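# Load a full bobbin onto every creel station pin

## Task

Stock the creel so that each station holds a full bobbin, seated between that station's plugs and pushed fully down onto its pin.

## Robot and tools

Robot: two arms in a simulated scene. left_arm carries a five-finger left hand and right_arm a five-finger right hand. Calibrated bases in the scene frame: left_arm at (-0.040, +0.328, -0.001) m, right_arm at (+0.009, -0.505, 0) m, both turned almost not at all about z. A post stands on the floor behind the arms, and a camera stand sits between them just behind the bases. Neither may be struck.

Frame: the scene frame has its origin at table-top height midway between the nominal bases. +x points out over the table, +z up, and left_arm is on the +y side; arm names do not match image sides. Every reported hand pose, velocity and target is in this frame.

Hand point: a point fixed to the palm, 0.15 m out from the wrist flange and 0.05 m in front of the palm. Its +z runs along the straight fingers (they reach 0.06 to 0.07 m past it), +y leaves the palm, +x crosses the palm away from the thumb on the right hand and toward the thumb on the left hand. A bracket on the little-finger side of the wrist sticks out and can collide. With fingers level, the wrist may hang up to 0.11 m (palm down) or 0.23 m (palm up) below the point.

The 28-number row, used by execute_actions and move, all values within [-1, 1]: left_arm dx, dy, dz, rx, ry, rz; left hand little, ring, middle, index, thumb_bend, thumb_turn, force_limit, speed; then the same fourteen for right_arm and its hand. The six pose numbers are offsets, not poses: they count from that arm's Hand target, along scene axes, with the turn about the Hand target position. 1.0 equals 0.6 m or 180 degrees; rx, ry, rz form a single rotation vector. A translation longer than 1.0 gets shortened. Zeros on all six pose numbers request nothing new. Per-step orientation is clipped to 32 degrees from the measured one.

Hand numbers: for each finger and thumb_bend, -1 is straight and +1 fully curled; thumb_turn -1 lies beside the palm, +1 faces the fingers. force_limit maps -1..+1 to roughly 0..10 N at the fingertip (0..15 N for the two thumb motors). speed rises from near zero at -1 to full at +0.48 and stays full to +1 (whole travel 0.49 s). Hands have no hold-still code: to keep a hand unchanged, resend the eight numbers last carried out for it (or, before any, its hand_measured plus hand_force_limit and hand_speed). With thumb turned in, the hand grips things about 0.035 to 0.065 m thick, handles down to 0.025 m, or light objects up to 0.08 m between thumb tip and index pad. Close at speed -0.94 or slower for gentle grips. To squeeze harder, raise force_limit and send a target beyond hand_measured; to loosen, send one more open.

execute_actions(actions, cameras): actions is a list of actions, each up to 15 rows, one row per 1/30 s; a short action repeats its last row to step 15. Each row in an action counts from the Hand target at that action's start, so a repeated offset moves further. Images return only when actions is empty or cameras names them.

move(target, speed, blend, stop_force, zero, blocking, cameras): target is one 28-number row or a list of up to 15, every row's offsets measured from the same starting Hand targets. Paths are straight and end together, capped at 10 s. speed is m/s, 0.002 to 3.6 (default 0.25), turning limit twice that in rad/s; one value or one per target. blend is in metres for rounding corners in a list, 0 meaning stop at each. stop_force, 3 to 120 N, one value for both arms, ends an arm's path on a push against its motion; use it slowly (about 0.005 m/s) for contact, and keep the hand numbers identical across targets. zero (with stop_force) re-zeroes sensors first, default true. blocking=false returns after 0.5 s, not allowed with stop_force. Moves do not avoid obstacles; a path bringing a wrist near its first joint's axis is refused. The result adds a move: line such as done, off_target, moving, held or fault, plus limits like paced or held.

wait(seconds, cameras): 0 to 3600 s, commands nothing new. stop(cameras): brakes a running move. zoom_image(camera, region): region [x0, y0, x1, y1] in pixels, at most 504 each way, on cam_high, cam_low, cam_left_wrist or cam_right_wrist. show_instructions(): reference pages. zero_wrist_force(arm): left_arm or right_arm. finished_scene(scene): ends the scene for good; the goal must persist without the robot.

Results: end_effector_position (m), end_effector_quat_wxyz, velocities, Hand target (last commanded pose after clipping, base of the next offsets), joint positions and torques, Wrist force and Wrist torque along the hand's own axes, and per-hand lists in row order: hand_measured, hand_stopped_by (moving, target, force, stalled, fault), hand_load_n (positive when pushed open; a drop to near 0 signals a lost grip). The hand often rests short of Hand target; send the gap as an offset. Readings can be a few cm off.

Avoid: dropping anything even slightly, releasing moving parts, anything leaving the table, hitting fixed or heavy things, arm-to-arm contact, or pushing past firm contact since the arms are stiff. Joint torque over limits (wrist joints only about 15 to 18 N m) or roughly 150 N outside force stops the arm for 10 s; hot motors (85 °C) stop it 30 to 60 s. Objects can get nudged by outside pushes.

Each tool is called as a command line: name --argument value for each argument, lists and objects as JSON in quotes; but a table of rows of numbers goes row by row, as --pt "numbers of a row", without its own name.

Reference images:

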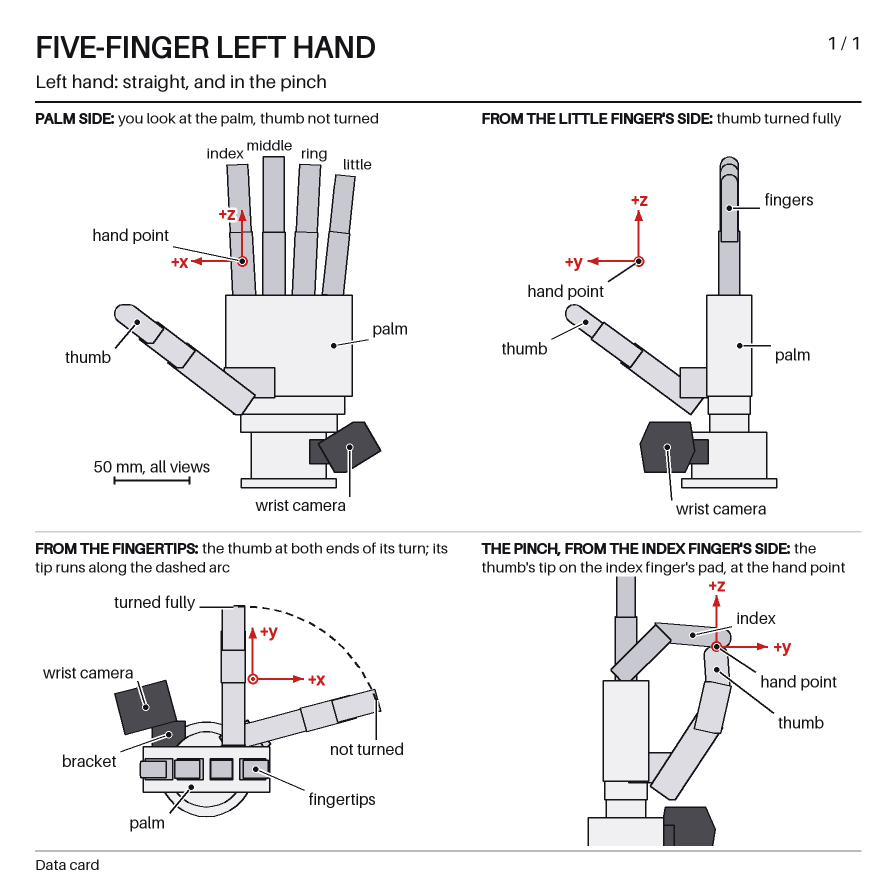

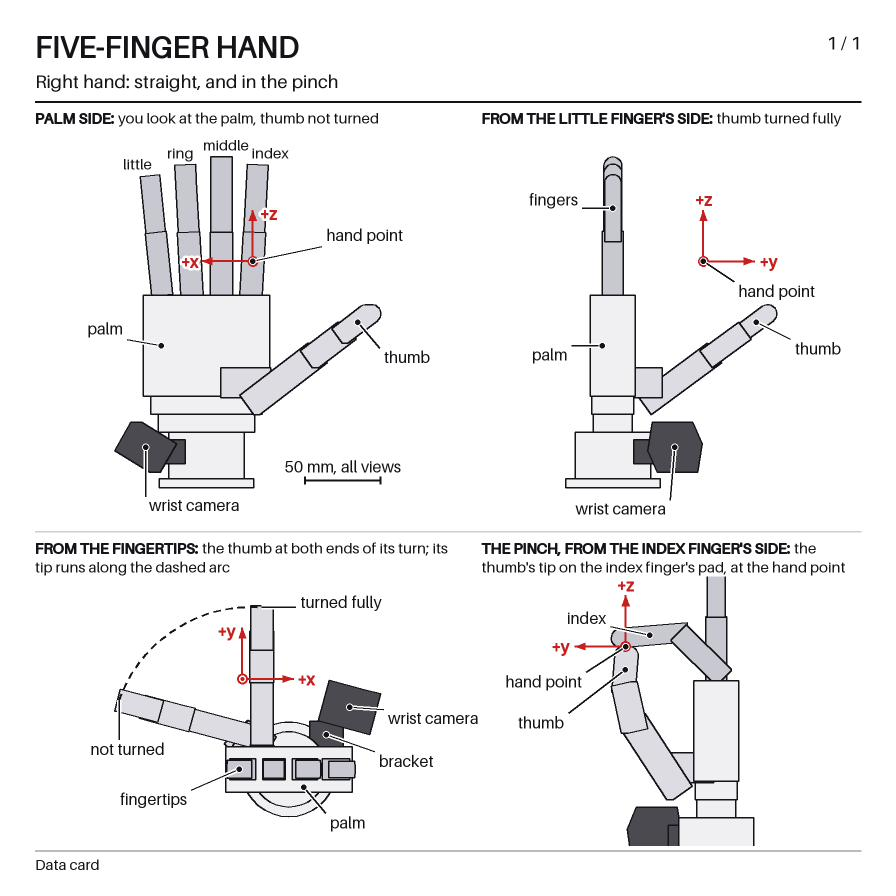

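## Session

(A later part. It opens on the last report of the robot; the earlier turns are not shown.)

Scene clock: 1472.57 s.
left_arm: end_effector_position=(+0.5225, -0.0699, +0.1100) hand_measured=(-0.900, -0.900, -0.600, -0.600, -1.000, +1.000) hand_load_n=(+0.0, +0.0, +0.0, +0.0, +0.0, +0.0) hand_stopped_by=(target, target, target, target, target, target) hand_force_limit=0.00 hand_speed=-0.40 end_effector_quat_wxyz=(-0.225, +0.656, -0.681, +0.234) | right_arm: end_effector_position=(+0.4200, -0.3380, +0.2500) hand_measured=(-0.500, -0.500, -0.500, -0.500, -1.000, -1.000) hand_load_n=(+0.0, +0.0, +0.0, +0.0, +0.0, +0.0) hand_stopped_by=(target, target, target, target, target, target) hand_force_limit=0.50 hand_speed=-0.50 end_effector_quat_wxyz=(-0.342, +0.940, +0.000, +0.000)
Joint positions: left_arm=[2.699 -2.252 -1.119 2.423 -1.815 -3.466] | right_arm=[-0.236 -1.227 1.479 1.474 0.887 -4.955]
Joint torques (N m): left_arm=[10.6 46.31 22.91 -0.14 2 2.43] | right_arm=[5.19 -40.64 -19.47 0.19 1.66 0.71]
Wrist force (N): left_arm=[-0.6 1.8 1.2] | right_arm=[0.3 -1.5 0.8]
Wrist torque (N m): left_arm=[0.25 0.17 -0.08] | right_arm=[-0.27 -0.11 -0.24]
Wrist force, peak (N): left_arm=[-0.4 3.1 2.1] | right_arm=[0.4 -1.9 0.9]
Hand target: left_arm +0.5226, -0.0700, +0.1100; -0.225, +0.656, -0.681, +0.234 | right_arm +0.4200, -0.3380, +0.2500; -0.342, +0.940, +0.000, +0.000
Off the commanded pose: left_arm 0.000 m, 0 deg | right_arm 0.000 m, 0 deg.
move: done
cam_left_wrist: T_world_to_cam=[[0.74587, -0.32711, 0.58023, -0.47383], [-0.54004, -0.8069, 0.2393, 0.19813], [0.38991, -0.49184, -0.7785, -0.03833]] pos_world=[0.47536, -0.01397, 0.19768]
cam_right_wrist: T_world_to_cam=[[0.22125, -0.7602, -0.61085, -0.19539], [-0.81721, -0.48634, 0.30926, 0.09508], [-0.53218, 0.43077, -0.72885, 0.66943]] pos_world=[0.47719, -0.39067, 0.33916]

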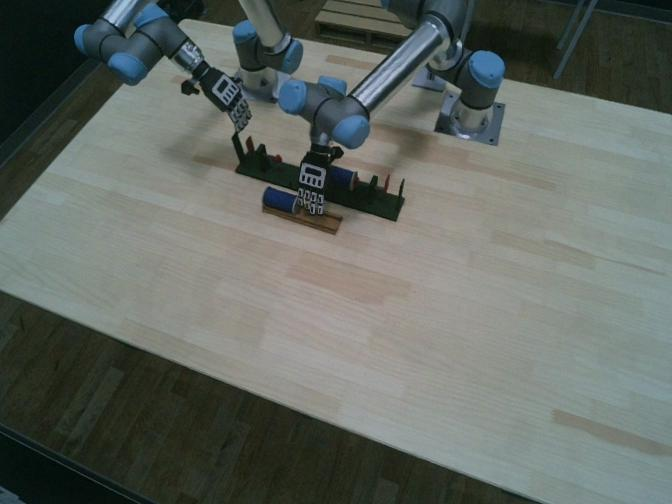

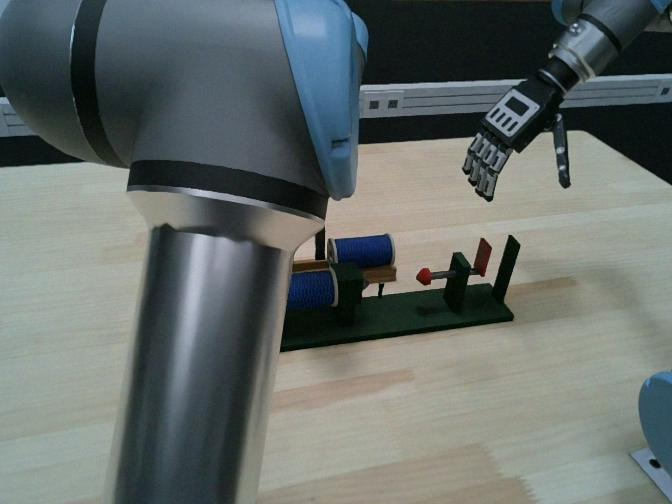

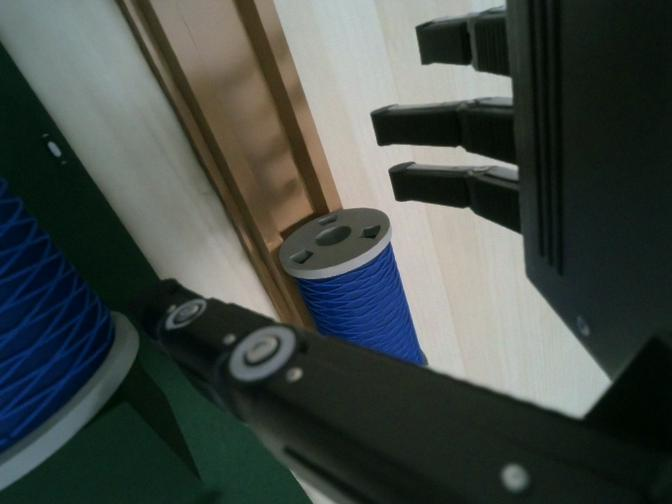

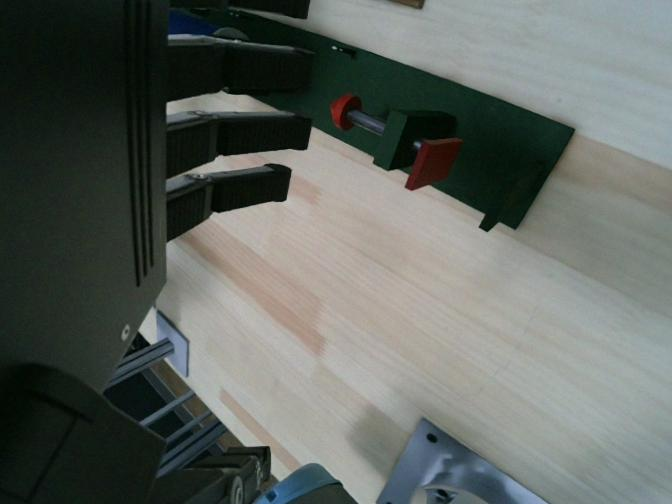

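move --pt "0.0417 -0.1633 0.01 0 0 0 -0.9 -0.9 -0.6 -0.6 -1 1 0 -0.4 0 0 0 0 0 0 -0.5 -0.5 -0.5 -0.5 -1 -1 0.5 -0.5" --pt "0.0417 -0.1633 -0.0083 0 0 0 -0.9 -0.9 -0.6 -0.6 -1 1 0 -0.4 0 0 0 0 0 0 -0.5 -0.5 -0.5 -0.5 -1 -1 0.5 -0.5" --cameras '["cam_high","cam_low","cam_left_wrist"]' --speed 0.12

zoom_image --camera "cam_left_wrist" --region '[0, 0, 420, 360]'

zoom_image --camera "cam_low" --region '[300, 180, 430, 320]'

Scene clock: 1506.10 s.
left_arm: end_effector_position=(+0.5476, -0.1679, +0.1049) hand_measured=(-0.900, -0.900, -0.600, -0.600, -1.000, +1.000) hand_load_n=(+0.0, +0.0, +0.0, +0.0, +0.0, +0.0) hand_stopped_by=(target, target, target, target, target, target) hand_force_limit=0.00 hand_speed=-0.40 end_effector_quat_wxyz=(-0.225, +0.656, -0.681, +0.234) | right_arm: end_effector_position=(+0.4200, -0.3380, +0.2500) hand_measured=(-0.500, -0.500, -0.500, -0.500, -1.000, -1.000) hand_load_n=(+0.0, +0.0, +0.0, +0.0, +0.0, +0.0) hand_stopped_by=(target, target, target, target, target, target) hand_force_limit=0.50 hand_speed=-0.50 end_effector_quat_wxyz=(-0.342, +0.940, +0.000, +0.000)
Joint positions: left_arm=[2.578 -2.517 -0.664 2.203 -1.884 -3.569] | right_arm=[-0.236 -1.227 1.479 1.474 0.887 -4.955]
Joint torques (N m): left_arm=[10.93 58.45 26.9 -2.07 1.92 2.26] | right_arm=[2.67 -38.95 -15.85 0.2 1.65 0.32]
Wrist force (N): left_arm=[-1.0 1.3 0.9] | right_arm=[0.2 -1.7 0.7]
Wrist torque (N m): left_arm=[0.20 0.14 -0.11] | right_arm=[-0.29 -0.10 -0.24]
Wrist force, peak (N): left_arm=[-1.0 2.0 2.3] | right_arm=[0.4 -1.9 0.8]
Hand target: left_arm +0.5476, -0.1679, +0.1050; -0.225, +0.656, -0.681, +0.234 | right_arm +0.4200, -0.3380, +0.2500; -0.342, +0.940, +0.000, +0.000
Off the commanded pose: left_arm 0.000 m, 0 deg | right_arm 0.000 m, 0 deg.
move: done
cam_left_wrist: T_world_to_cam=[[0.74585, -0.32724, 0.5802, -0.5217], [-0.54014, -0.80684, 0.23928, 0.13387], [0.38982, -0.49186, -0.77853, -0.10016]] pos_world=[0.50047, -0.11198, 0.19268]

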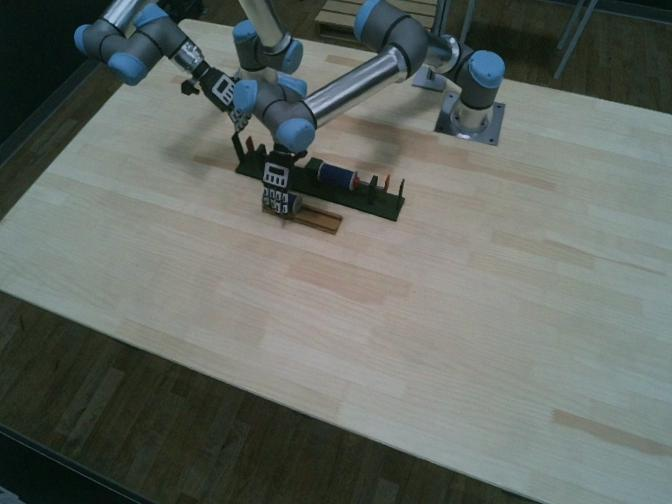

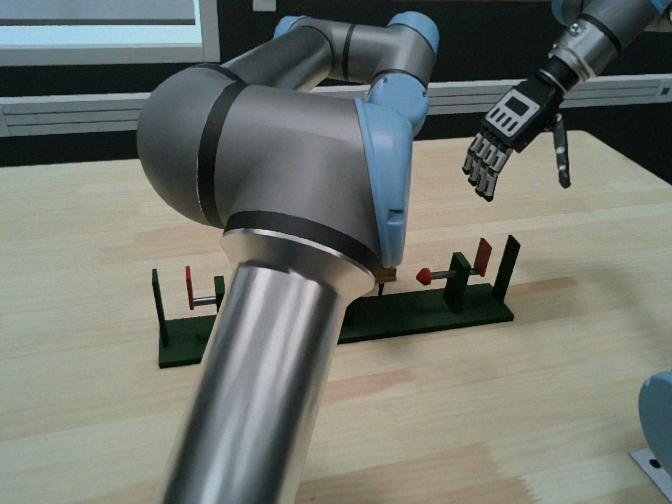

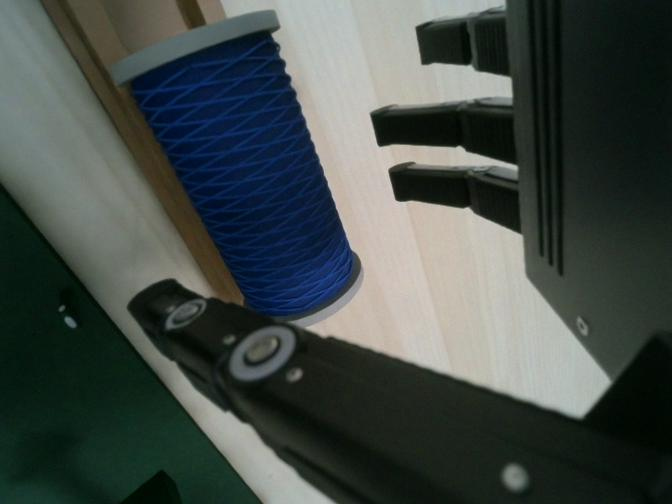

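Scaled by 1.200 from the camera's image (finer frame: 960x720).

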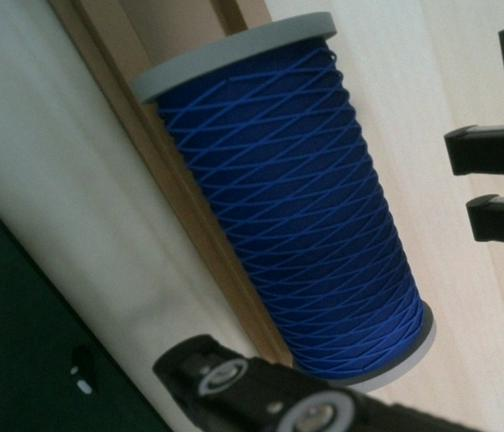

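Scaled by 3.600 from the camera's image (finer frame: 960x720).

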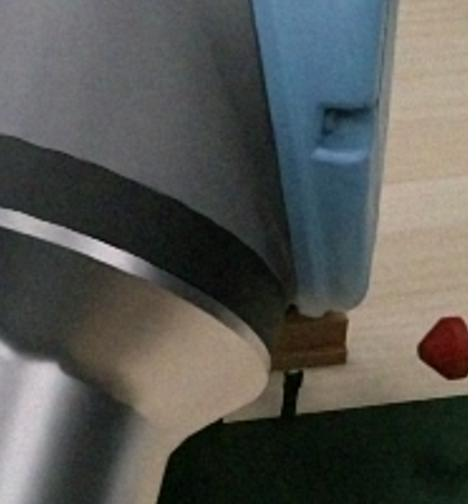

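move --target '[0,0.0033,-0.065,0,0,0, -0.9,-0.9,-0.6,-0.6,-1,1, 0, -0.4, 0,0,0,0,0,0, -0.5,-0.5,-0.5,-0.5,-1,-1, 0.5, -0.5]' --cameras '["cam_high","cam_left_wrist"]' --speed 0.06 --stop_force 5

zoom_image --camera "cam_high" --region '[220, 120, 350, 240]'

Scene clock: 1542.03 s.
left_arm: end_effector_position=(+0.5476, -0.1659, +0.0660) hand_measured=(-0.900, -0.900, -0.600, -0.600, -1.000, +1.000) hand_load_n=(+0.0, +0.0, +0.0, +0.0, +0.0, +0.0) hand_stopped_by=(target, target, target, target, target, target) hand_force_limit=0.00 hand_speed=-0.40 end_effector_quat_wxyz=(-0.225, +0.656, -0.681, +0.234) | right_arm: end_effector_position=(+0.4200, -0.3380, +0.2500) hand_measured=(-0.500, -0.500, -0.500, -0.500, -1.000, -1.000) hand_load_n=(+0.0, +0.0, +0.0, +0.0, +0.0, +0.0) hand_stopped_by=(target, target, target, target, target, target) hand_force_limit=0.50 hand_speed=-0.50 end_effector_quat_wxyz=(-0.342, +0.940, +0.000, +0.000)
Joint positions: left_arm=[2.58 -2.524 -0.751 2.298 -1.882 -3.567] | right_arm=[-0.236 -1.227 1.479 1.474 0.887 -4.955]
Joint torques (N m): left_arm=[1.18 58.44 32.14 -3.6 0.88 0.59] | right_arm=[0.56 -37.28 -12.7 0.26 1.79 -0.57]
Wrist force (N): left_arm=[-0.7 1.2 1.3] | right_arm=[0.2 -1.6 0.9]
Wrist torque (N m): left_arm=[0.19 0.13 -0.06] | right_arm=[-0.30 -0.09 -0.25]
Wrist force, peak (N): left_arm=[-0.9 1.9 1.6] | right_arm=[0.2 -1.9 0.8]
Hand target: left_arm +0.5476, -0.1660, +0.0660; -0.225, +0.656, -0.681, +0.234 | right_arm +0.4200, -0.3380, +0.2500; -0.342, +0.940, +0.000, +0.000
Off the commanded pose: left_arm 0.000 m, 0 deg | right_arm 0.000 m, 0 deg.
move: done
cam_left_wrist: T_world_to_cam=[[0.74575, -0.32712, 0.58039, -0.49839], [-0.54014, -0.80684, 0.23928, 0.14482], [0.39, -0.49193, -0.77839, -0.12966]] pos_world=[0.50047, -0.10998, 0.15368]

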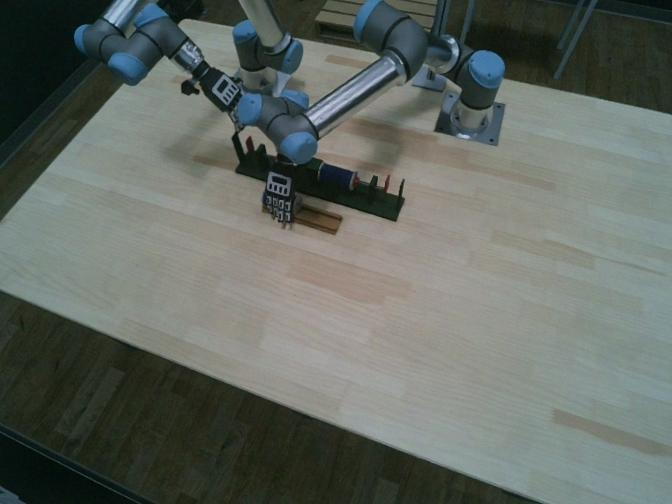

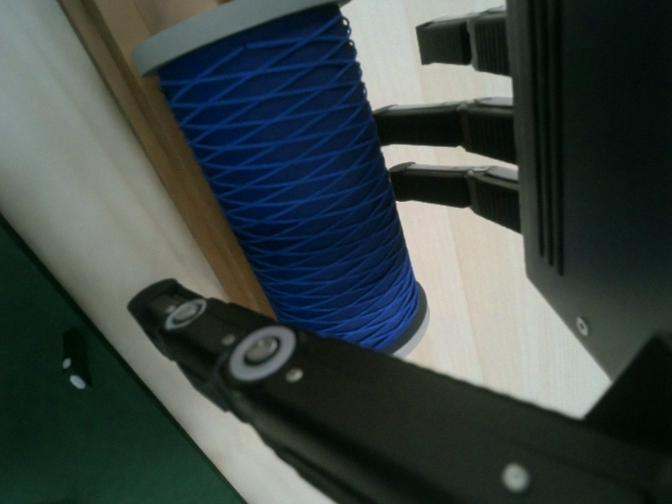

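Scaled by 3.877 from the camera's image (finer frame: 960x720).

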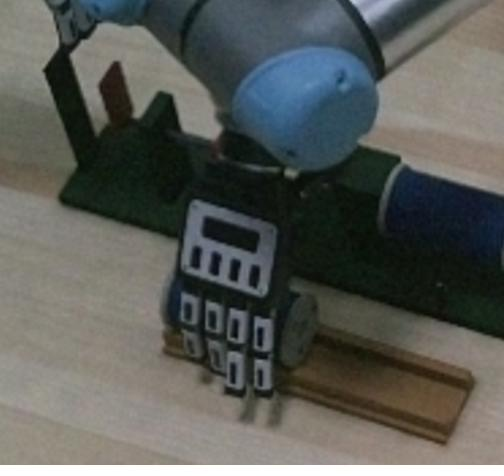

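move --target '[0,0,-0.0187,0,0,0, -0.9,-0.9,-0.6,-0.6,-1,1, 0, -0.4, 0,0,0,0,0,0, -0.5,-0.5,-0.5,-0.5,-1,-1, 0.5, -0.5]' --cameras '["cam_left_wrist"]' --speed 0.04 --stop_force 5

move --target '[0,0,0,0,0,0, -0.9,-0.9,0,0,0,1, -0.6, -0.92, 0,0,0,0,0,0, -0.5,-0.5,-0.5,-0.5,-1,-1, 0.5, -0.5]' --cameras '["cam_left_wrist","cam_high"]'

Scene clock: 1555.67 s.
left_arm: end_effector_position=(+0.5476, -0.1660, +0.0548) hand_measured=(-0.900, -0.900, -0.600, -0.600, -1.000, +1.000) hand_load_n=(+0.0, +0.0, +0.0, +0.0, +0.0, +0.0) hand_stopped_by=(target, target, target, target, target, target) hand_force_limit=0.00 hand_speed=-0.40 end_effector_quat_wxyz=(-0.226, +0.656, -0.681, +0.234) | right_arm: end_effector_position=(+0.4200, -0.3380, +0.2500) hand_measured=(-0.500, -0.500, -0.500, -0.500, -1.000, -1.000) hand_load_n=(+0.0, +0.0, +0.0, +0.0, +0.0, +0.0) hand_stopped_by=(target, target, target, target, target, target) hand_force_limit=0.50 hand_speed=-0.50 end_effector_quat_wxyz=(-0.342, +0.940, +0.000, +0.000)
Joint positions: left_arm=[2.58 -2.529 -0.769 2.322 -1.882 -3.567] | right_arm=[-0.236 -1.227 1.479 1.474 0.887 -4.955]
Joint torques (N m): left_arm=[-7.34 58.32 31.95 -3.82 -0.63 -1.03] | right_arm=[0.77 -37.63 -10.53 0.32 1.6 -0.92]
Wrist force (N): left_arm=[-0.7 1.4 1.2] | right_arm=[0.0 -1.6 0.7]
Wrist torque (N m): left_arm=[0.25 0.12 -0.08] | right_arm=[-0.29 -0.07 -0.25]
Wrist force, peak (N): left_arm=[-1.2 1.8 1.3] | right_arm=[0.1 -1.8 0.9]
Hand target: left_arm +0.5476, -0.1660, +0.0548; -0.225, +0.656, -0.681, +0.234 | right_arm +0.4200, -0.3380, +0.2500; -0.342, +0.940, +0.000, +0.000
Off the commanded pose: left_arm 0.000 m, 0 deg | right_arm 0.000 m, 0 deg.
move: done
cam_left_wrist: T_world_to_cam=[[0.74572, -0.32717, 0.5804, -0.49188], [-0.54018, -0.80682, 0.23925, 0.14752], [0.39, -0.49193, -0.77839, -0.13838]] pos_world=[0.50047, -0.10998, 0.14248]

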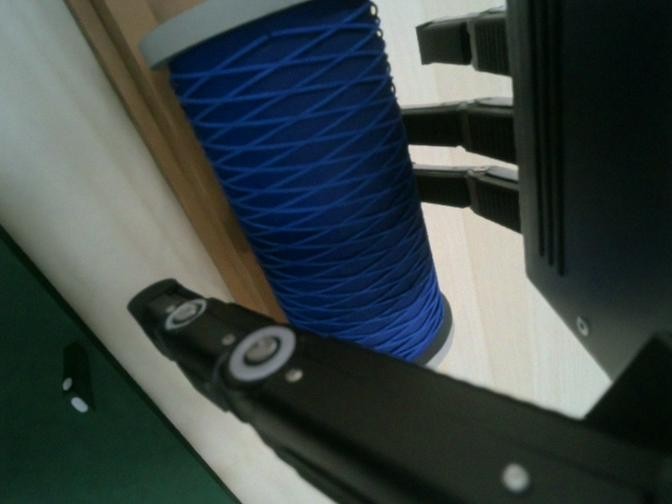

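Scene clock: 1560.03 s.
left_arm: end_effector_position=(+0.5476, -0.1660, +0.0548) hand_measured=(-0.900, -0.900, -0.340, -0.242, -0.524, +1.000) hand_load_n=(+0.0, +0.0, +3.0, +2.5, +3.0, +0.5) hand_stopped_by=(target, target, force, force, force, target) hand_force_limit=-0.60 hand_speed=-0.92 end_effector_quat_wxyz=(-0.226, +0.656, -0.681, +0.234) | right_arm: end_effector_position=(+0.4200, -0.3380, +0.2500) hand_measured=(-0.500, -0.500, -0.500, -0.500, -1.000, -1.000) hand_load_n=(+0.0, -0.5, +0.0, +0.0, +0.0, +0.0) hand_stopped_by=(target, target, target, target, target, target) hand_force_limit=0.50 hand_speed=-0.50 end_effector_quat_wxyz=(-0.342, +0.940, +0.000, +0.000)
Joint positions: left_arm=[2.58 -2.529 -0.769 2.322 -1.882 -3.567] | right_arm=[-0.236 -1.227 1.479 1.474 0.887 -4.955]
Joint torques (N m): left_arm=[-3.59 52.07 19.65 -3.28 1.92 2.43] | right_arm=[0.48 -36.08 -9.96 0.44 1.66 -0.94]
Wrist force (N): left_arm=[-1.3 0.3 2.6] | right_arm=[0.3 -1.4 0.9]
Wrist torque (N m): left_arm=[0.21 0.18 -0.05] | right_arm=[-0.26 -0.12 -0.23]
Wrist force, peak (N): left_arm=[-0.7 -3.8 3.2] | right_arm=[0.1 -1.7 1.1]
Hand target: left_arm +0.5476, -0.1660, +0.0548; -0.225, +0.656, -0.681, +0.234 | right_arm +0.4200, -0.3380, +0.2500; -0.342, +0.940, +0.000, +0.000
Off the commanded pose: left_arm 0.000 m, 0 deg | right_arm 0.000 m, 0 deg.
move: done
cam_left_wrist: T_world_to_cam=[[0.74575, -0.32712, 0.58039, -0.49189], [-0.54014, -0.80684, 0.23928, 0.1475], [0.39, -0.49193, -0.77839, -0.13838]] pos_world=[0.50047, -0.10998, 0.14248]
Images, in order (width x height): cam_high 672x504, cam_left_wrist 672x504.

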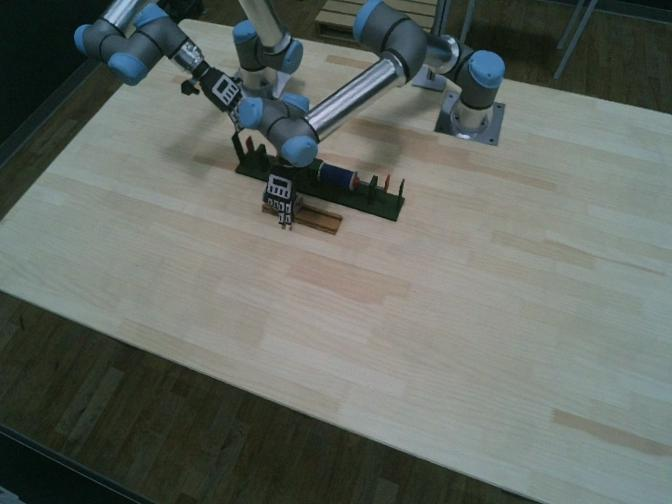

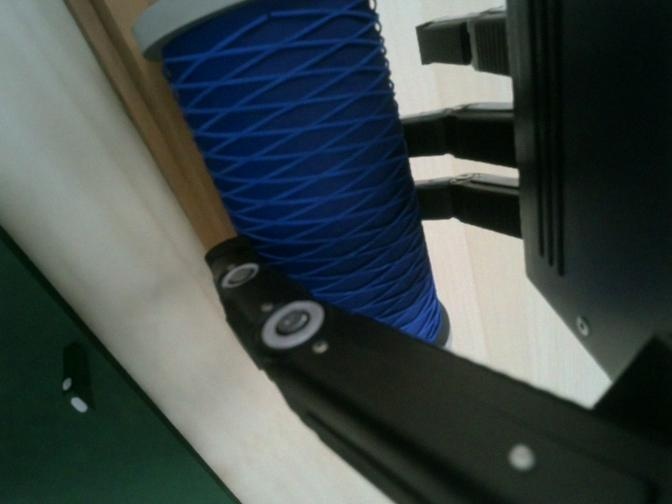

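move --pt "0 0 0 0 0 0 -0.9 -0.9 -0.6 -0.6 -1 1 -0.6 -0.7 0 0 0 0 0 0 -0.5 -0.5 -0.5 -0.5 -1 -1 0.5 -0.5" --pt "0 0 0 -0.0117 0 -0.0078 -0.9 -0.9 -0.6 -0.6 -1 1 -0.6 -0.7 0 0 0 0 0 0 -0.5 -0.5 -0.5 -0.5 -1 -1 0.5 -0.5" --cameras '["cam_left_wrist"]' --speed 0.05

Scene clock: 1582.03 s.
left_arm: end_effector_position=(+0.5477, -0.1658, +0.0547) hand_measured=(-0.900, -0.900, -0.600, -0.600, -1.000, +1.000) hand_load_n=(+0.0, +0.0, +0.0, +0.0, +0.0, +0.0) hand_stopped_by=(target, target, target, target, target, target) hand_force_limit=-0.60 hand_speed=-0.70 end_effector_quat_wxyz=(-0.211, +0.651, -0.685, +0.249) end_effector_velocity=(+0.000, +0.001, +0.000) end_effector_angular_velocity=(+0.004, +0.002, +0.003) | right_arm: end_effector_position=(+0.4200, -0.3380, +0.2500) hand_measured=(-0.500, -0.500, -0.500, -0.500, -1.000, -1.000) hand_load_n=(+0.0, +0.0, +0.0, +0.0, +0.0, +0.0) hand_stopped_by=(target, target, target, target, target, target) hand_force_limit=0.50 hand_speed=-0.50 end_effector_quat_wxyz=(-0.342, +0.940, +0.000, +0.000)
Joint positions: left_arm=[2.596 -2.501 -0.82 2.369 -1.834 -3.551] | right_arm=[-0.236 -1.227 1.479 1.474 0.887 -4.955]
Joint velocities: left_arm=[-0.001 -0.001 0.003 -0.006 -0.004 -0.002] | right_arm=[within noise]
Joint torques (N m): left_arm=[-9.97 45.06 31.61 -3.75 -1.75 -2.31] | right_arm=[-1.08 -35.5 -8.24 0.22 1.51 -1.36]
Wrist force (N): left_arm=[-0.7 0.8 1.3] | right_arm=[0.2 -1.4 0.8]
Wrist torque (N m): left_arm=[0.11 0.11 -0.08] | right_arm=[-0.27 -0.11 -0.24]
Wrist force, peak (N): left_arm=[-1.4 0.5 3.9] | right_arm=[0.1 -1.7 1.0]
Hand target: left_arm +0.5476, -0.1660, +0.0548; -0.211, +0.651, -0.685, +0.249 | right_arm +0.4200, -0.3380, +0.2500; -0.342, +0.940, +0.000, +0.000
Off the commanded pose: left_arm 0.000 m, 0 deg | right_arm 0.000 m, 0 deg.
move: done
cam_left_wrist: T_world_to_cam=[[0.73775, -0.32386, 0.59232, -0.48756], [-0.55966, -0.78407, 0.26836, 0.16062], [0.37751, -0.52948, -0.7597, -0.13878]] pos_world=[0.50198, -0.10545, 0.14026]

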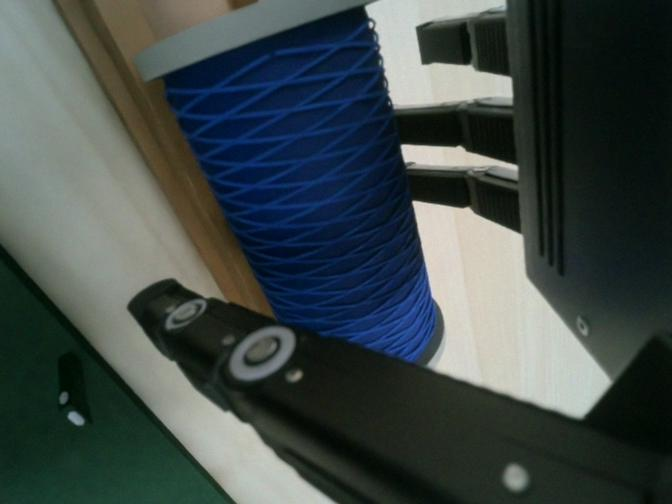

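move --target '[0,0,0,0,0,0, -0.9,-0.9,0,0,0,1, -0.62, -0.92, 0,0,0,0,0,0, -0.5,-0.5,-0.5,-0.5,-1,-1, 0.5, -0.5]' --cameras '["cam_left_wrist"]'

Scene clock: 1594.87 s.
left_arm: end_effector_position=(+0.5476, -0.1660, +0.0548) hand_measured=(-0.900, -0.900, -0.302, -0.258, -0.524, +1.000) hand_load_n=(+0.0, +0.0, +2.0, +2.5, +3.0, +0.5) hand_stopped_by=(target, target, force, force, force, target) hand_force_limit=-0.62 hand_speed=-0.92 end_effector_quat_wxyz=(-0.211, +0.651, -0.685, +0.249) | right_arm: end_effector_position=(+0.4200, -0.3380, +0.2500) hand_measured=(-0.500, -0.500, -0.500, -0.500, -1.000, -1.000) hand_load_n=(+0.0, +0.0, +0.0, +0.0, +0.0, +0.0) hand_stopped_by=(target, target, target, target, target, target) hand_force_limit=0.50 hand_speed=-0.50 end_effector_quat_wxyz=(-0.342, +0.940, +0.000, +0.000)
Joint positions: left_arm=[2.596 -2.502 -0.82 2.369 -1.834 -3.551] | right_arm=[-0.236 -1.227 1.479 1.474 0.887 -4.955]
Joint torques (N m): left_arm=[-10.66 44.02 19.3 -3.14 -0.74 -2.18] | right_arm=[-1.43 -34.42 -7.85 0.28 1.64 -1.52]
Wrist force (N): left_arm=[-0.6 0.6 2.6] | right_arm=[0.2 -1.4 0.8]
Wrist torque (N m): left_arm=[0.22 0.08 -0.07] | right_arm=[-0.26 -0.10 -0.23]
Wrist force, peak (N): left_arm=[-0.6 -2.9 3.5] | right_arm=[0.2 -1.7 1.1]
Hand target: left_arm +0.5476, -0.1660, +0.0548; -0.211, +0.651, -0.685, +0.249 | right_arm +0.4200, -0.3380, +0.2500; -0.342, +0.940, +0.000, +0.000
Off the commanded pose: left_arm 0.000 m, 0 deg | right_arm 0.000 m, 0 deg.
move: done
cam_left_wrist: T_world_to_cam=[[0.73781, -0.32376, 0.5923, -0.48763], [-0.55963, -0.78402, 0.26855, 0.16034], [0.37743, -0.52961, -0.75964, -0.13876]] pos_world=[0.50188, -0.10565, 0.14036]

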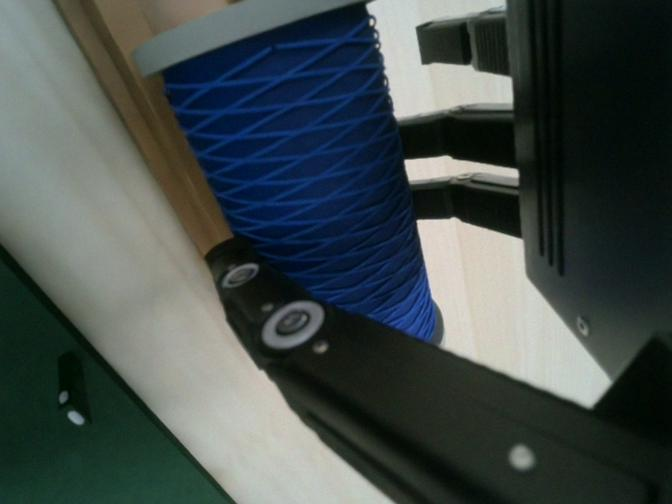

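move --target '[0,0,0,0,0,0, -0.9,-0.9,0.1,0.1,0.1,1, -0.1, -0.92, 0,0,0,0,0,0, -0.5,-0.5,-0.5,-0.5,-1,-1, 0.5, -0.5]'

move --target '[0,0,0,0,0,0, 0.1,0.1,0.1,0.1,0.1,1, -0.75, -0.9, 0,0,0,0,0,0, -0.5,-0.5,-0.5,-0.5,-1,-1, 0.5, -0.5]' --cameras '["cam_left_wrist"]'

Scene clock: 1601.90 s.
left_arm: end_effector_position=(+0.5476, -0.1660, +0.0547) hand_measured=(-0.900, -0.900, -0.288, -0.236, -0.498, +1.000) hand_load_n=(+0.0, +0.0, +4.5, +5.5, +7.0, +0.0) hand_stopped_by=(target, target, force, force, force, target) hand_force_limit=-0.10 hand_speed=-0.92 end_effector_quat_wxyz=(-0.211, +0.651, -0.685, +0.249) | right_arm: end_effector_position=(+0.4200, -0.3380, +0.2500) hand_measured=(-0.500, -0.500, -0.500, -0.500, -1.000, -1.000) hand_load_n=(+0.0, +0.0, +0.0, +0.0, +0.0, +0.0) hand_stopped_by=(target, target, target, target, target, target) hand_force_limit=0.50 hand_speed=-0.50 end_effector_quat_wxyz=(-0.342, +0.940, +0.000, +0.000)
Joint positions: left_arm=[2.596 -2.502 -0.82 2.369 -1.834 -3.551] | right_arm=[-0.236 -1.227 1.479 1.474 0.887 -4.955]
Joint torques (N m): left_arm=[-10.23 48.74 6.3 -2.33 -1.77 -2.14] | right_arm=[-2.15 -34.46 -7.99 0.42 1.62 -1.75]
Wrist force (N): left_arm=[-0.9 -3.0 1.8] | right_arm=[0.1 -1.6 1.0]
Wrist torque (N m): left_arm=[0.04 0.08 -0.02] | right_arm=[-0.30 -0.10 -0.24]
Wrist force, peak (N): left_arm=[-1.2 -4.6 3.1] | right_arm=[0.3 -1.8 0.9]
Hand target: left_arm +0.5476, -0.1660, +0.0548; -0.211, +0.651, -0.685, +0.249 | right_arm +0.4200, -0.3380, +0.2500; -0.342, +0.940, +0.000, +0.000
Off the commanded pose: left_arm 0.000 m, 0 deg | right_arm 0.000 m, 0 deg.
move: done

Scene clock: 1604.47 s.
left_arm: end_effector_position=(+0.5476, -0.1660, +0.0547) hand_measured=(-0.304, -0.258, -0.288, -0.236, -0.498, +1.000) hand_load_n=(+0.5, +1.5, +4.0, +5.0, +7.5, +0.5) hand_stopped_by=(force, force, force, force, force, target) hand_force_limit=-0.75 hand_speed=-0.90 end_effector_quat_wxyz=(-0.211, +0.651, -0.685, +0.249) | right_arm: end_effector_position=(+0.4200, -0.3380, +0.2500) hand_measured=(-0.500, -0.500, -0.500, -0.500, -1.000, -1.000) hand_load_n=(+0.0, +0.0, +0.0, +0.0, +0.0, +0.0) hand_stopped_by=(target, target, target, target, target, target) hand_force_limit=0.50 hand_speed=-0.50 end_effector_quat_wxyz=(-0.342, +0.940, +0.000, +0.000)
Joint positions: left_arm=[2.596 -2.502 -0.82 2.369 -1.834 -3.551] | right_arm=[-0.236 -1.227 1.479 1.474 0.887 -4.955]
Joint torques (N m): left_arm=[-10.06 50.77 6.47 -1.88 -1.69 -2.14] | right_arm=[-1.39 -35.28 -7.58 0.37 1.77 -1.64]
Wrist force (N): left_arm=[-1.2 -3.5 3.8] | right_arm=[0.1 -1.4 0.8]
Wrist torque (N m): left_arm=[-0.03 0.18 0.00] | right_arm=[-0.26 -0.09 -0.24]
Wrist force, peak (N): left_arm=[-1.4 -3.3 4.2] | right_arm=[0.0 -1.6 1.0]
Hand target: left_arm +0.5476, -0.1660, +0.0548; -0.211, +0.651, -0.685, +0.249 | right_arm +0.4200, -0.3380, +0.2500; -0.342, +0.940, +0.000, +0.000
Off the commanded pose: left_arm 0.000 m, 0 deg | right_arm 0.000 m, 0 deg.
move: done
cam_left_wrist: T_world_to_cam=[[0.73781, -0.32376, 0.5923, -0.48757], [-0.55963, -0.78402, 0.26855, 0.16037], [0.37743, -0.52961, -0.75964, -0.13883]] pos_world=[0.50188, -0.10565, 0.14026]

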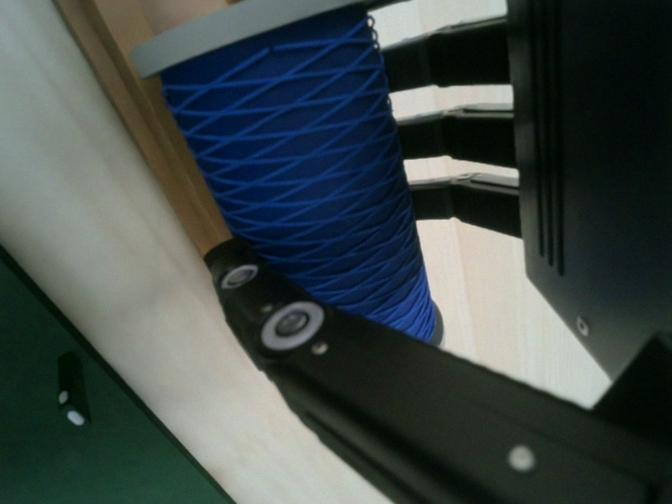

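move --target '[0,0,0.1,0,0,0, 0.1,0.1,0.1,0.1,0.1,1, -0.75, -0.9, 0,0,0,0,0,0, -0.5,-0.5,-0.5,-0.5,-1,-1, 0.5, -0.5]' --cameras '["cam_left_wrist","cam_high"]' --speed 0.04

Scene clock: 1633.20 s.
left_arm: end_effector_position=(+0.5476, -0.1660, +0.1150) hand_measured=(-0.304, -0.258, -0.288, -0.236, -0.498, +1.000) hand_load_n=(+0.5, +2.0, +0.0, +5.0, +7.5, +0.5) hand_stopped_by=(force, force, force, force, force, target) hand_force_limit=-0.75 hand_speed=-0.90 end_effector_quat_wxyz=(-0.211, +0.651, -0.685, +0.249) end_effector_velocity=(+0.000, +0.000, -0.001) end_effector_angular_velocity=(-0.001, -0.001, +0.000) | right_arm: end_effector_position=(+0.4200, -0.3380, +0.2500) hand_measured=(-0.500, -0.500, -0.500, -0.500, -1.000, -1.000) hand_load_n=(+0.0, +0.0, +0.0, +0.0, +0.0, +0.0) hand_stopped_by=(target, target, target, target, target, target) hand_force_limit=0.50 hand_speed=-0.50 end_effector_quat_wxyz=(-0.342, +0.940, +0.000, +0.000)
Joint positions: left_arm=[2.596 -2.478 -0.709 2.235 -1.834 -3.551] | right_arm=[-0.236 -1.227 1.479 1.474 0.887 -4.955]
Joint velocities: left_arm=[0 0 -0.004 0.005 0 0] | right_arm=[within noise]
Joint torques (N m): left_arm=[-7.39 44.91 7.73 1.36 1.39 0.09] | right_arm=[-3.55 -34.22 -8.06 0.35 1.58 -2.04]
Wrist force (N): left_arm=[-1.0 2.5 3.2] | right_arm=[0.1 -1.4 0.9]
Wrist torque (N m): left_arm=[0.18 0.20 -0.11] | right_arm=[-0.26 -0.08 -0.24]
Wrist force, peak (N): left_arm=[-1.4 -3.5 4.5] | right_arm=[0.2 -1.8 1.0]
Hand target: left_arm +0.5476, -0.1660, +0.1148; -0.211, +0.651, -0.685, +0.249 | right_arm +0.4200, -0.3380, +0.2500; -0.342, +0.940, +0.000, +0.000
Off the commanded pose: left_arm 0.000 m, 0 deg | right_arm 0.000 m, 0 deg.
move: done
cam_left_wrist: T_world_to_cam=[[0.73767, -0.32371, 0.59251, -0.52319], [-0.5597, -0.784, 0.26849, 0.14425], [0.37761, -0.52968, -0.7595, -0.09323]] pos_world=[0.50188, -0.10565, 0.20046]
Images, in order (width x height): cam_high 672x504, cam_left_wrist 672x504.

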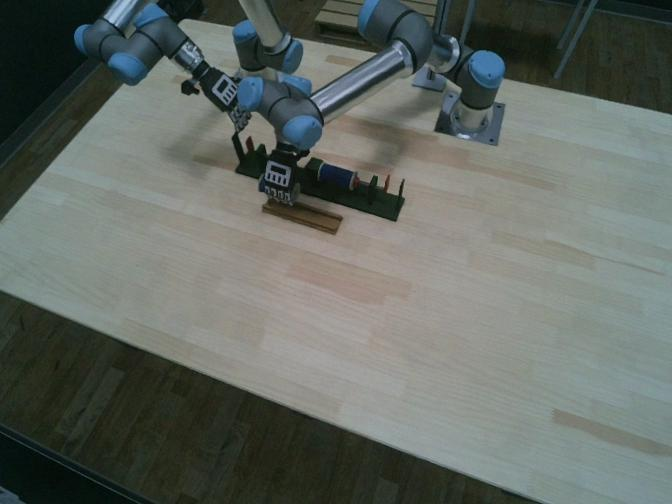

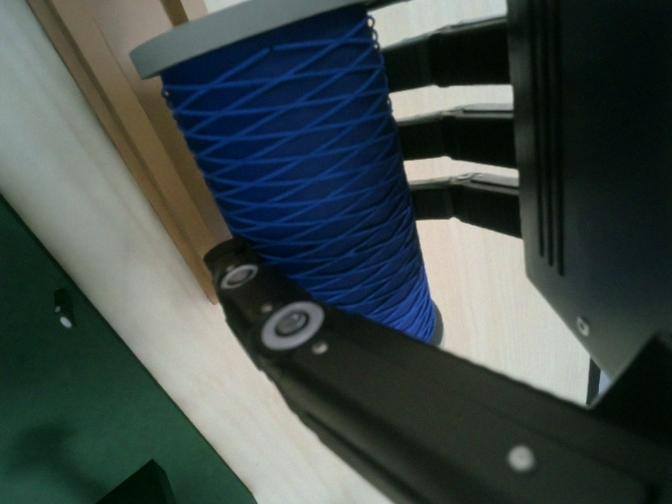

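move --pt "-0.08 -0.02 0.08 -0.0025 -0.0666 0 0.1 0.1 0.1 0.1 0.1 1 -0.75 -0.9 0 0 0 0 0 0 -0.5 -0.5 -0.5 -0.5 -1 -1 0.5 -0.5" --pt "-0.216 -0.0417 0.0793 -0.0063 -0.1665 0 0.1 0.1 0.1 0.1 0.1 1 -0.75 -0.9 0 0 0 0 0 0 -0.5 -0.5 -0.5 -0.5 -1 -1 0.5 -0.5" --cameras '["all"]' --speed 0.08 --blend '[0.02,0]'

zoom_image --camera "cam_high" --region '[220, 100, 350, 220]'

zoom_image --camera "cam_right_wrist" --region '[160, 0, 600, 250]'

Scene clock: 1645.57 s.
left_arm: end_effector_position=(+0.4179, -0.1910, +0.1623) hand_measured=(-0.304, -0.258, -0.288, -0.236, -0.498, +1.000) hand_load_n=(+0.0, +1.5, +0.0, +4.5, +8.0, +0.5) hand_stopped_by=(force, force, force, force, force, target) hand_force_limit=-0.75 hand_speed=-0.90 end_effector_quat_wxyz=(-0.374, +0.567, -0.605, +0.416) | right_arm: end_effector_position=(+0.4200, -0.3380, +0.2500) hand_measured=(-0.500, -0.500, -0.500, -0.500, -1.000, -1.000) hand_load_n=(+0.0, +0.0, +0.0, +0.0, +0.0, -0.5) hand_stopped_by=(target, target, target, target, target, target) hand_force_limit=0.50 hand_speed=-0.50 end_effector_quat_wxyz=(-0.342, +0.940, +0.000, +0.000)
Joint positions: left_arm=[2.314 -2.053 -1.453 3.006 -2.247 -3.492] | right_arm=[-0.236 -1.227 1.479 1.474 0.887 -4.955]
Joint torques (N m): left_arm=[9.7 31.76 29.71 0.48 1.12 -2.24] | right_arm=[-2.66 -33.06 -8.64 0.29 1.64 -1.93]
Wrist force (N): left_arm=[-0.2 3.8 2.0] | right_arm=[0.1 -1.5 1.0]
Wrist torque (N m): left_arm=[0.40 0.03 -0.21] | right_arm=[-0.29 -0.09 -0.25]
Wrist force, peak (N): left_arm=[-1.5 2.1 4.2] | right_arm=[0.1 -1.8 0.9]
Hand target: left_arm +0.4180, -0.1910, +0.1623; -0.374, +0.567, -0.605, +0.416 | right_arm +0.4200, -0.3380, +0.2500; -0.342, +0.940, +0.000, +0.000
Off the commanded pose: left_arm 0.000 m, 0 deg | right_arm 0.000 m, 0 deg.
move: done
cam_left_wrist: T_world_to_cam=[[0.34167, -0.30896, 0.88758, -0.34329], [-0.62298, -0.78157, -0.03225, 0.11506], [0.70368, -0.54193, -0.45952, -0.20871]] pos_world=[0.33583, -0.12925, 0.2125]
cam_right_wrist: T_world_to_cam=[[0.22125, -0.7602, -0.61085, -0.19539], [-0.81721, -0.48634, 0.30926, 0.09508], [-0.53218, 0.43077, -0.72885, 0.66943]] pos_world=[0.47719, -0.39067, 0.33916]

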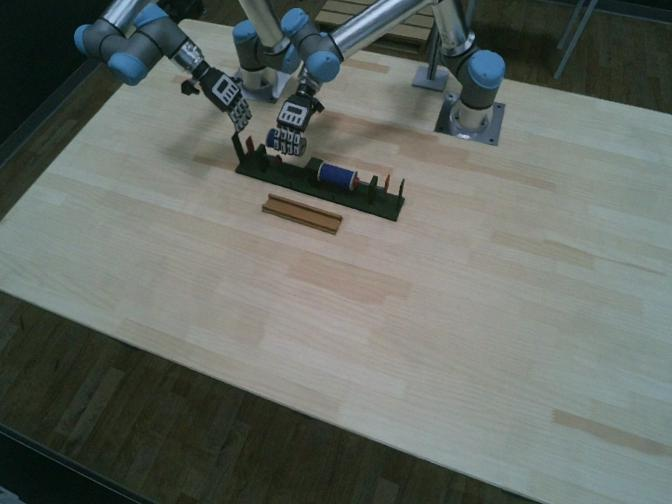

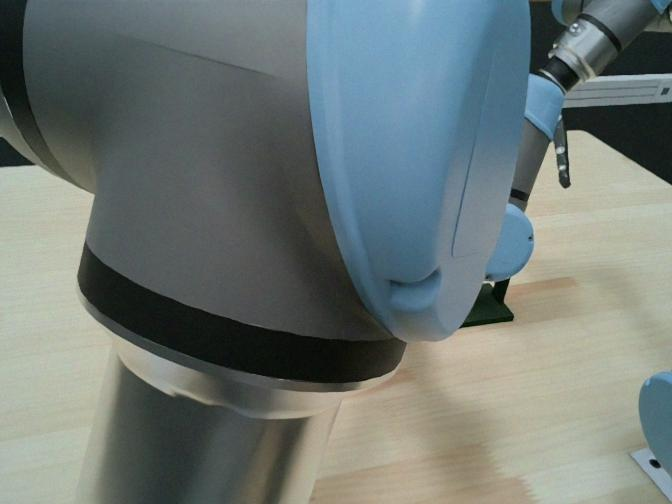

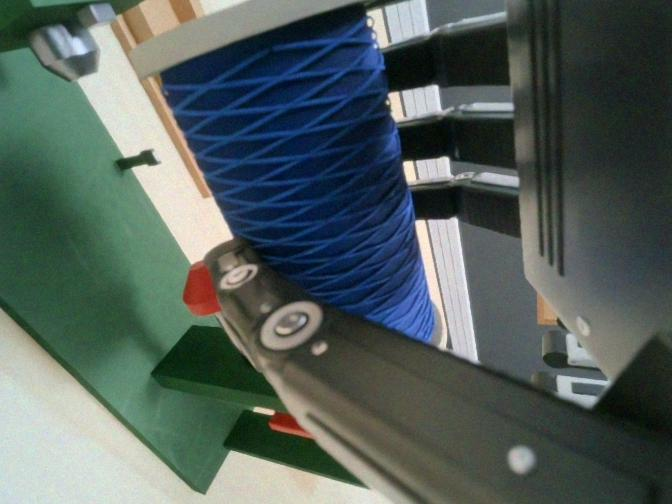

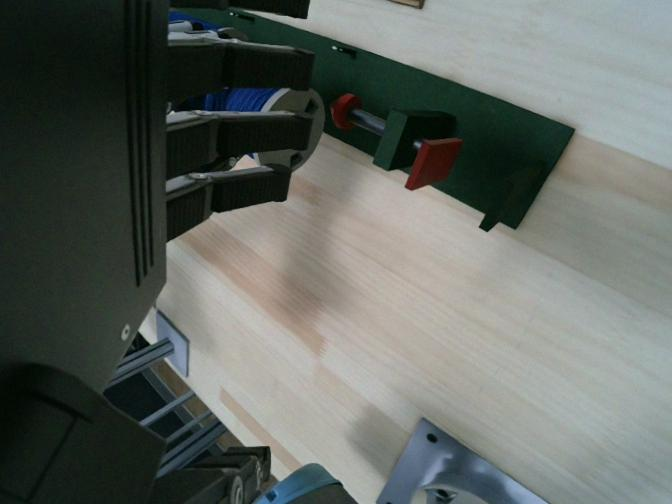

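Scaled by 3.877 from the camera's image (finer frame: 960x720).

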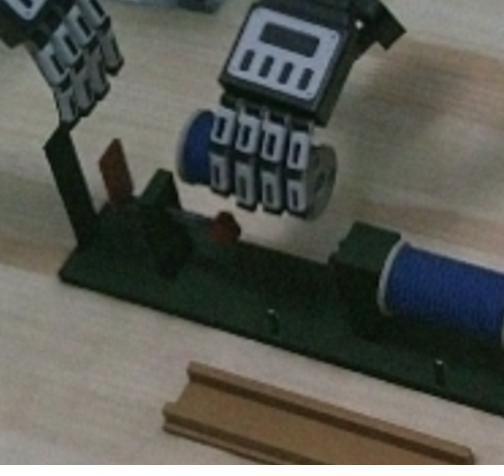

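Scaled by 1.145 from the camera's image (finer frame: 960x720).

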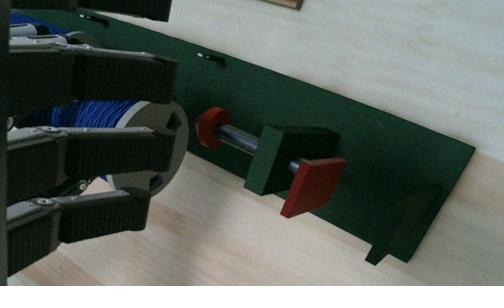

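zoom_image --camera "cam_left_wrist" --region '[0, 0, 250, 200]'

zoom_image --camera "cam_left_wrist" --region '[100, 200, 350, 504]'

zoom_image --camera "cam_high" --region '[260, 120, 340, 190]'

Scaled by 2.016 from the camera's image (finer frame: 960x720).

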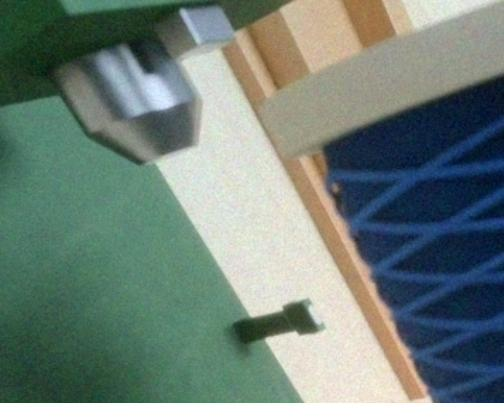

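Scaled by 1.658 from the camera's image (finer frame: 960x720).

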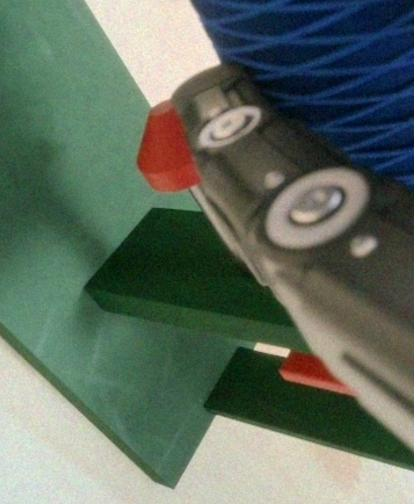

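Scaled by 6.300 from the camera's image (finer frame: 960x720).

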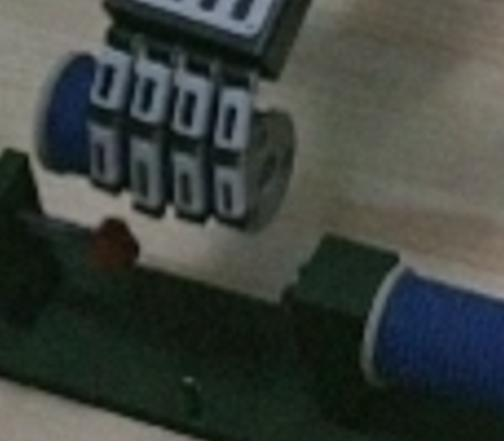

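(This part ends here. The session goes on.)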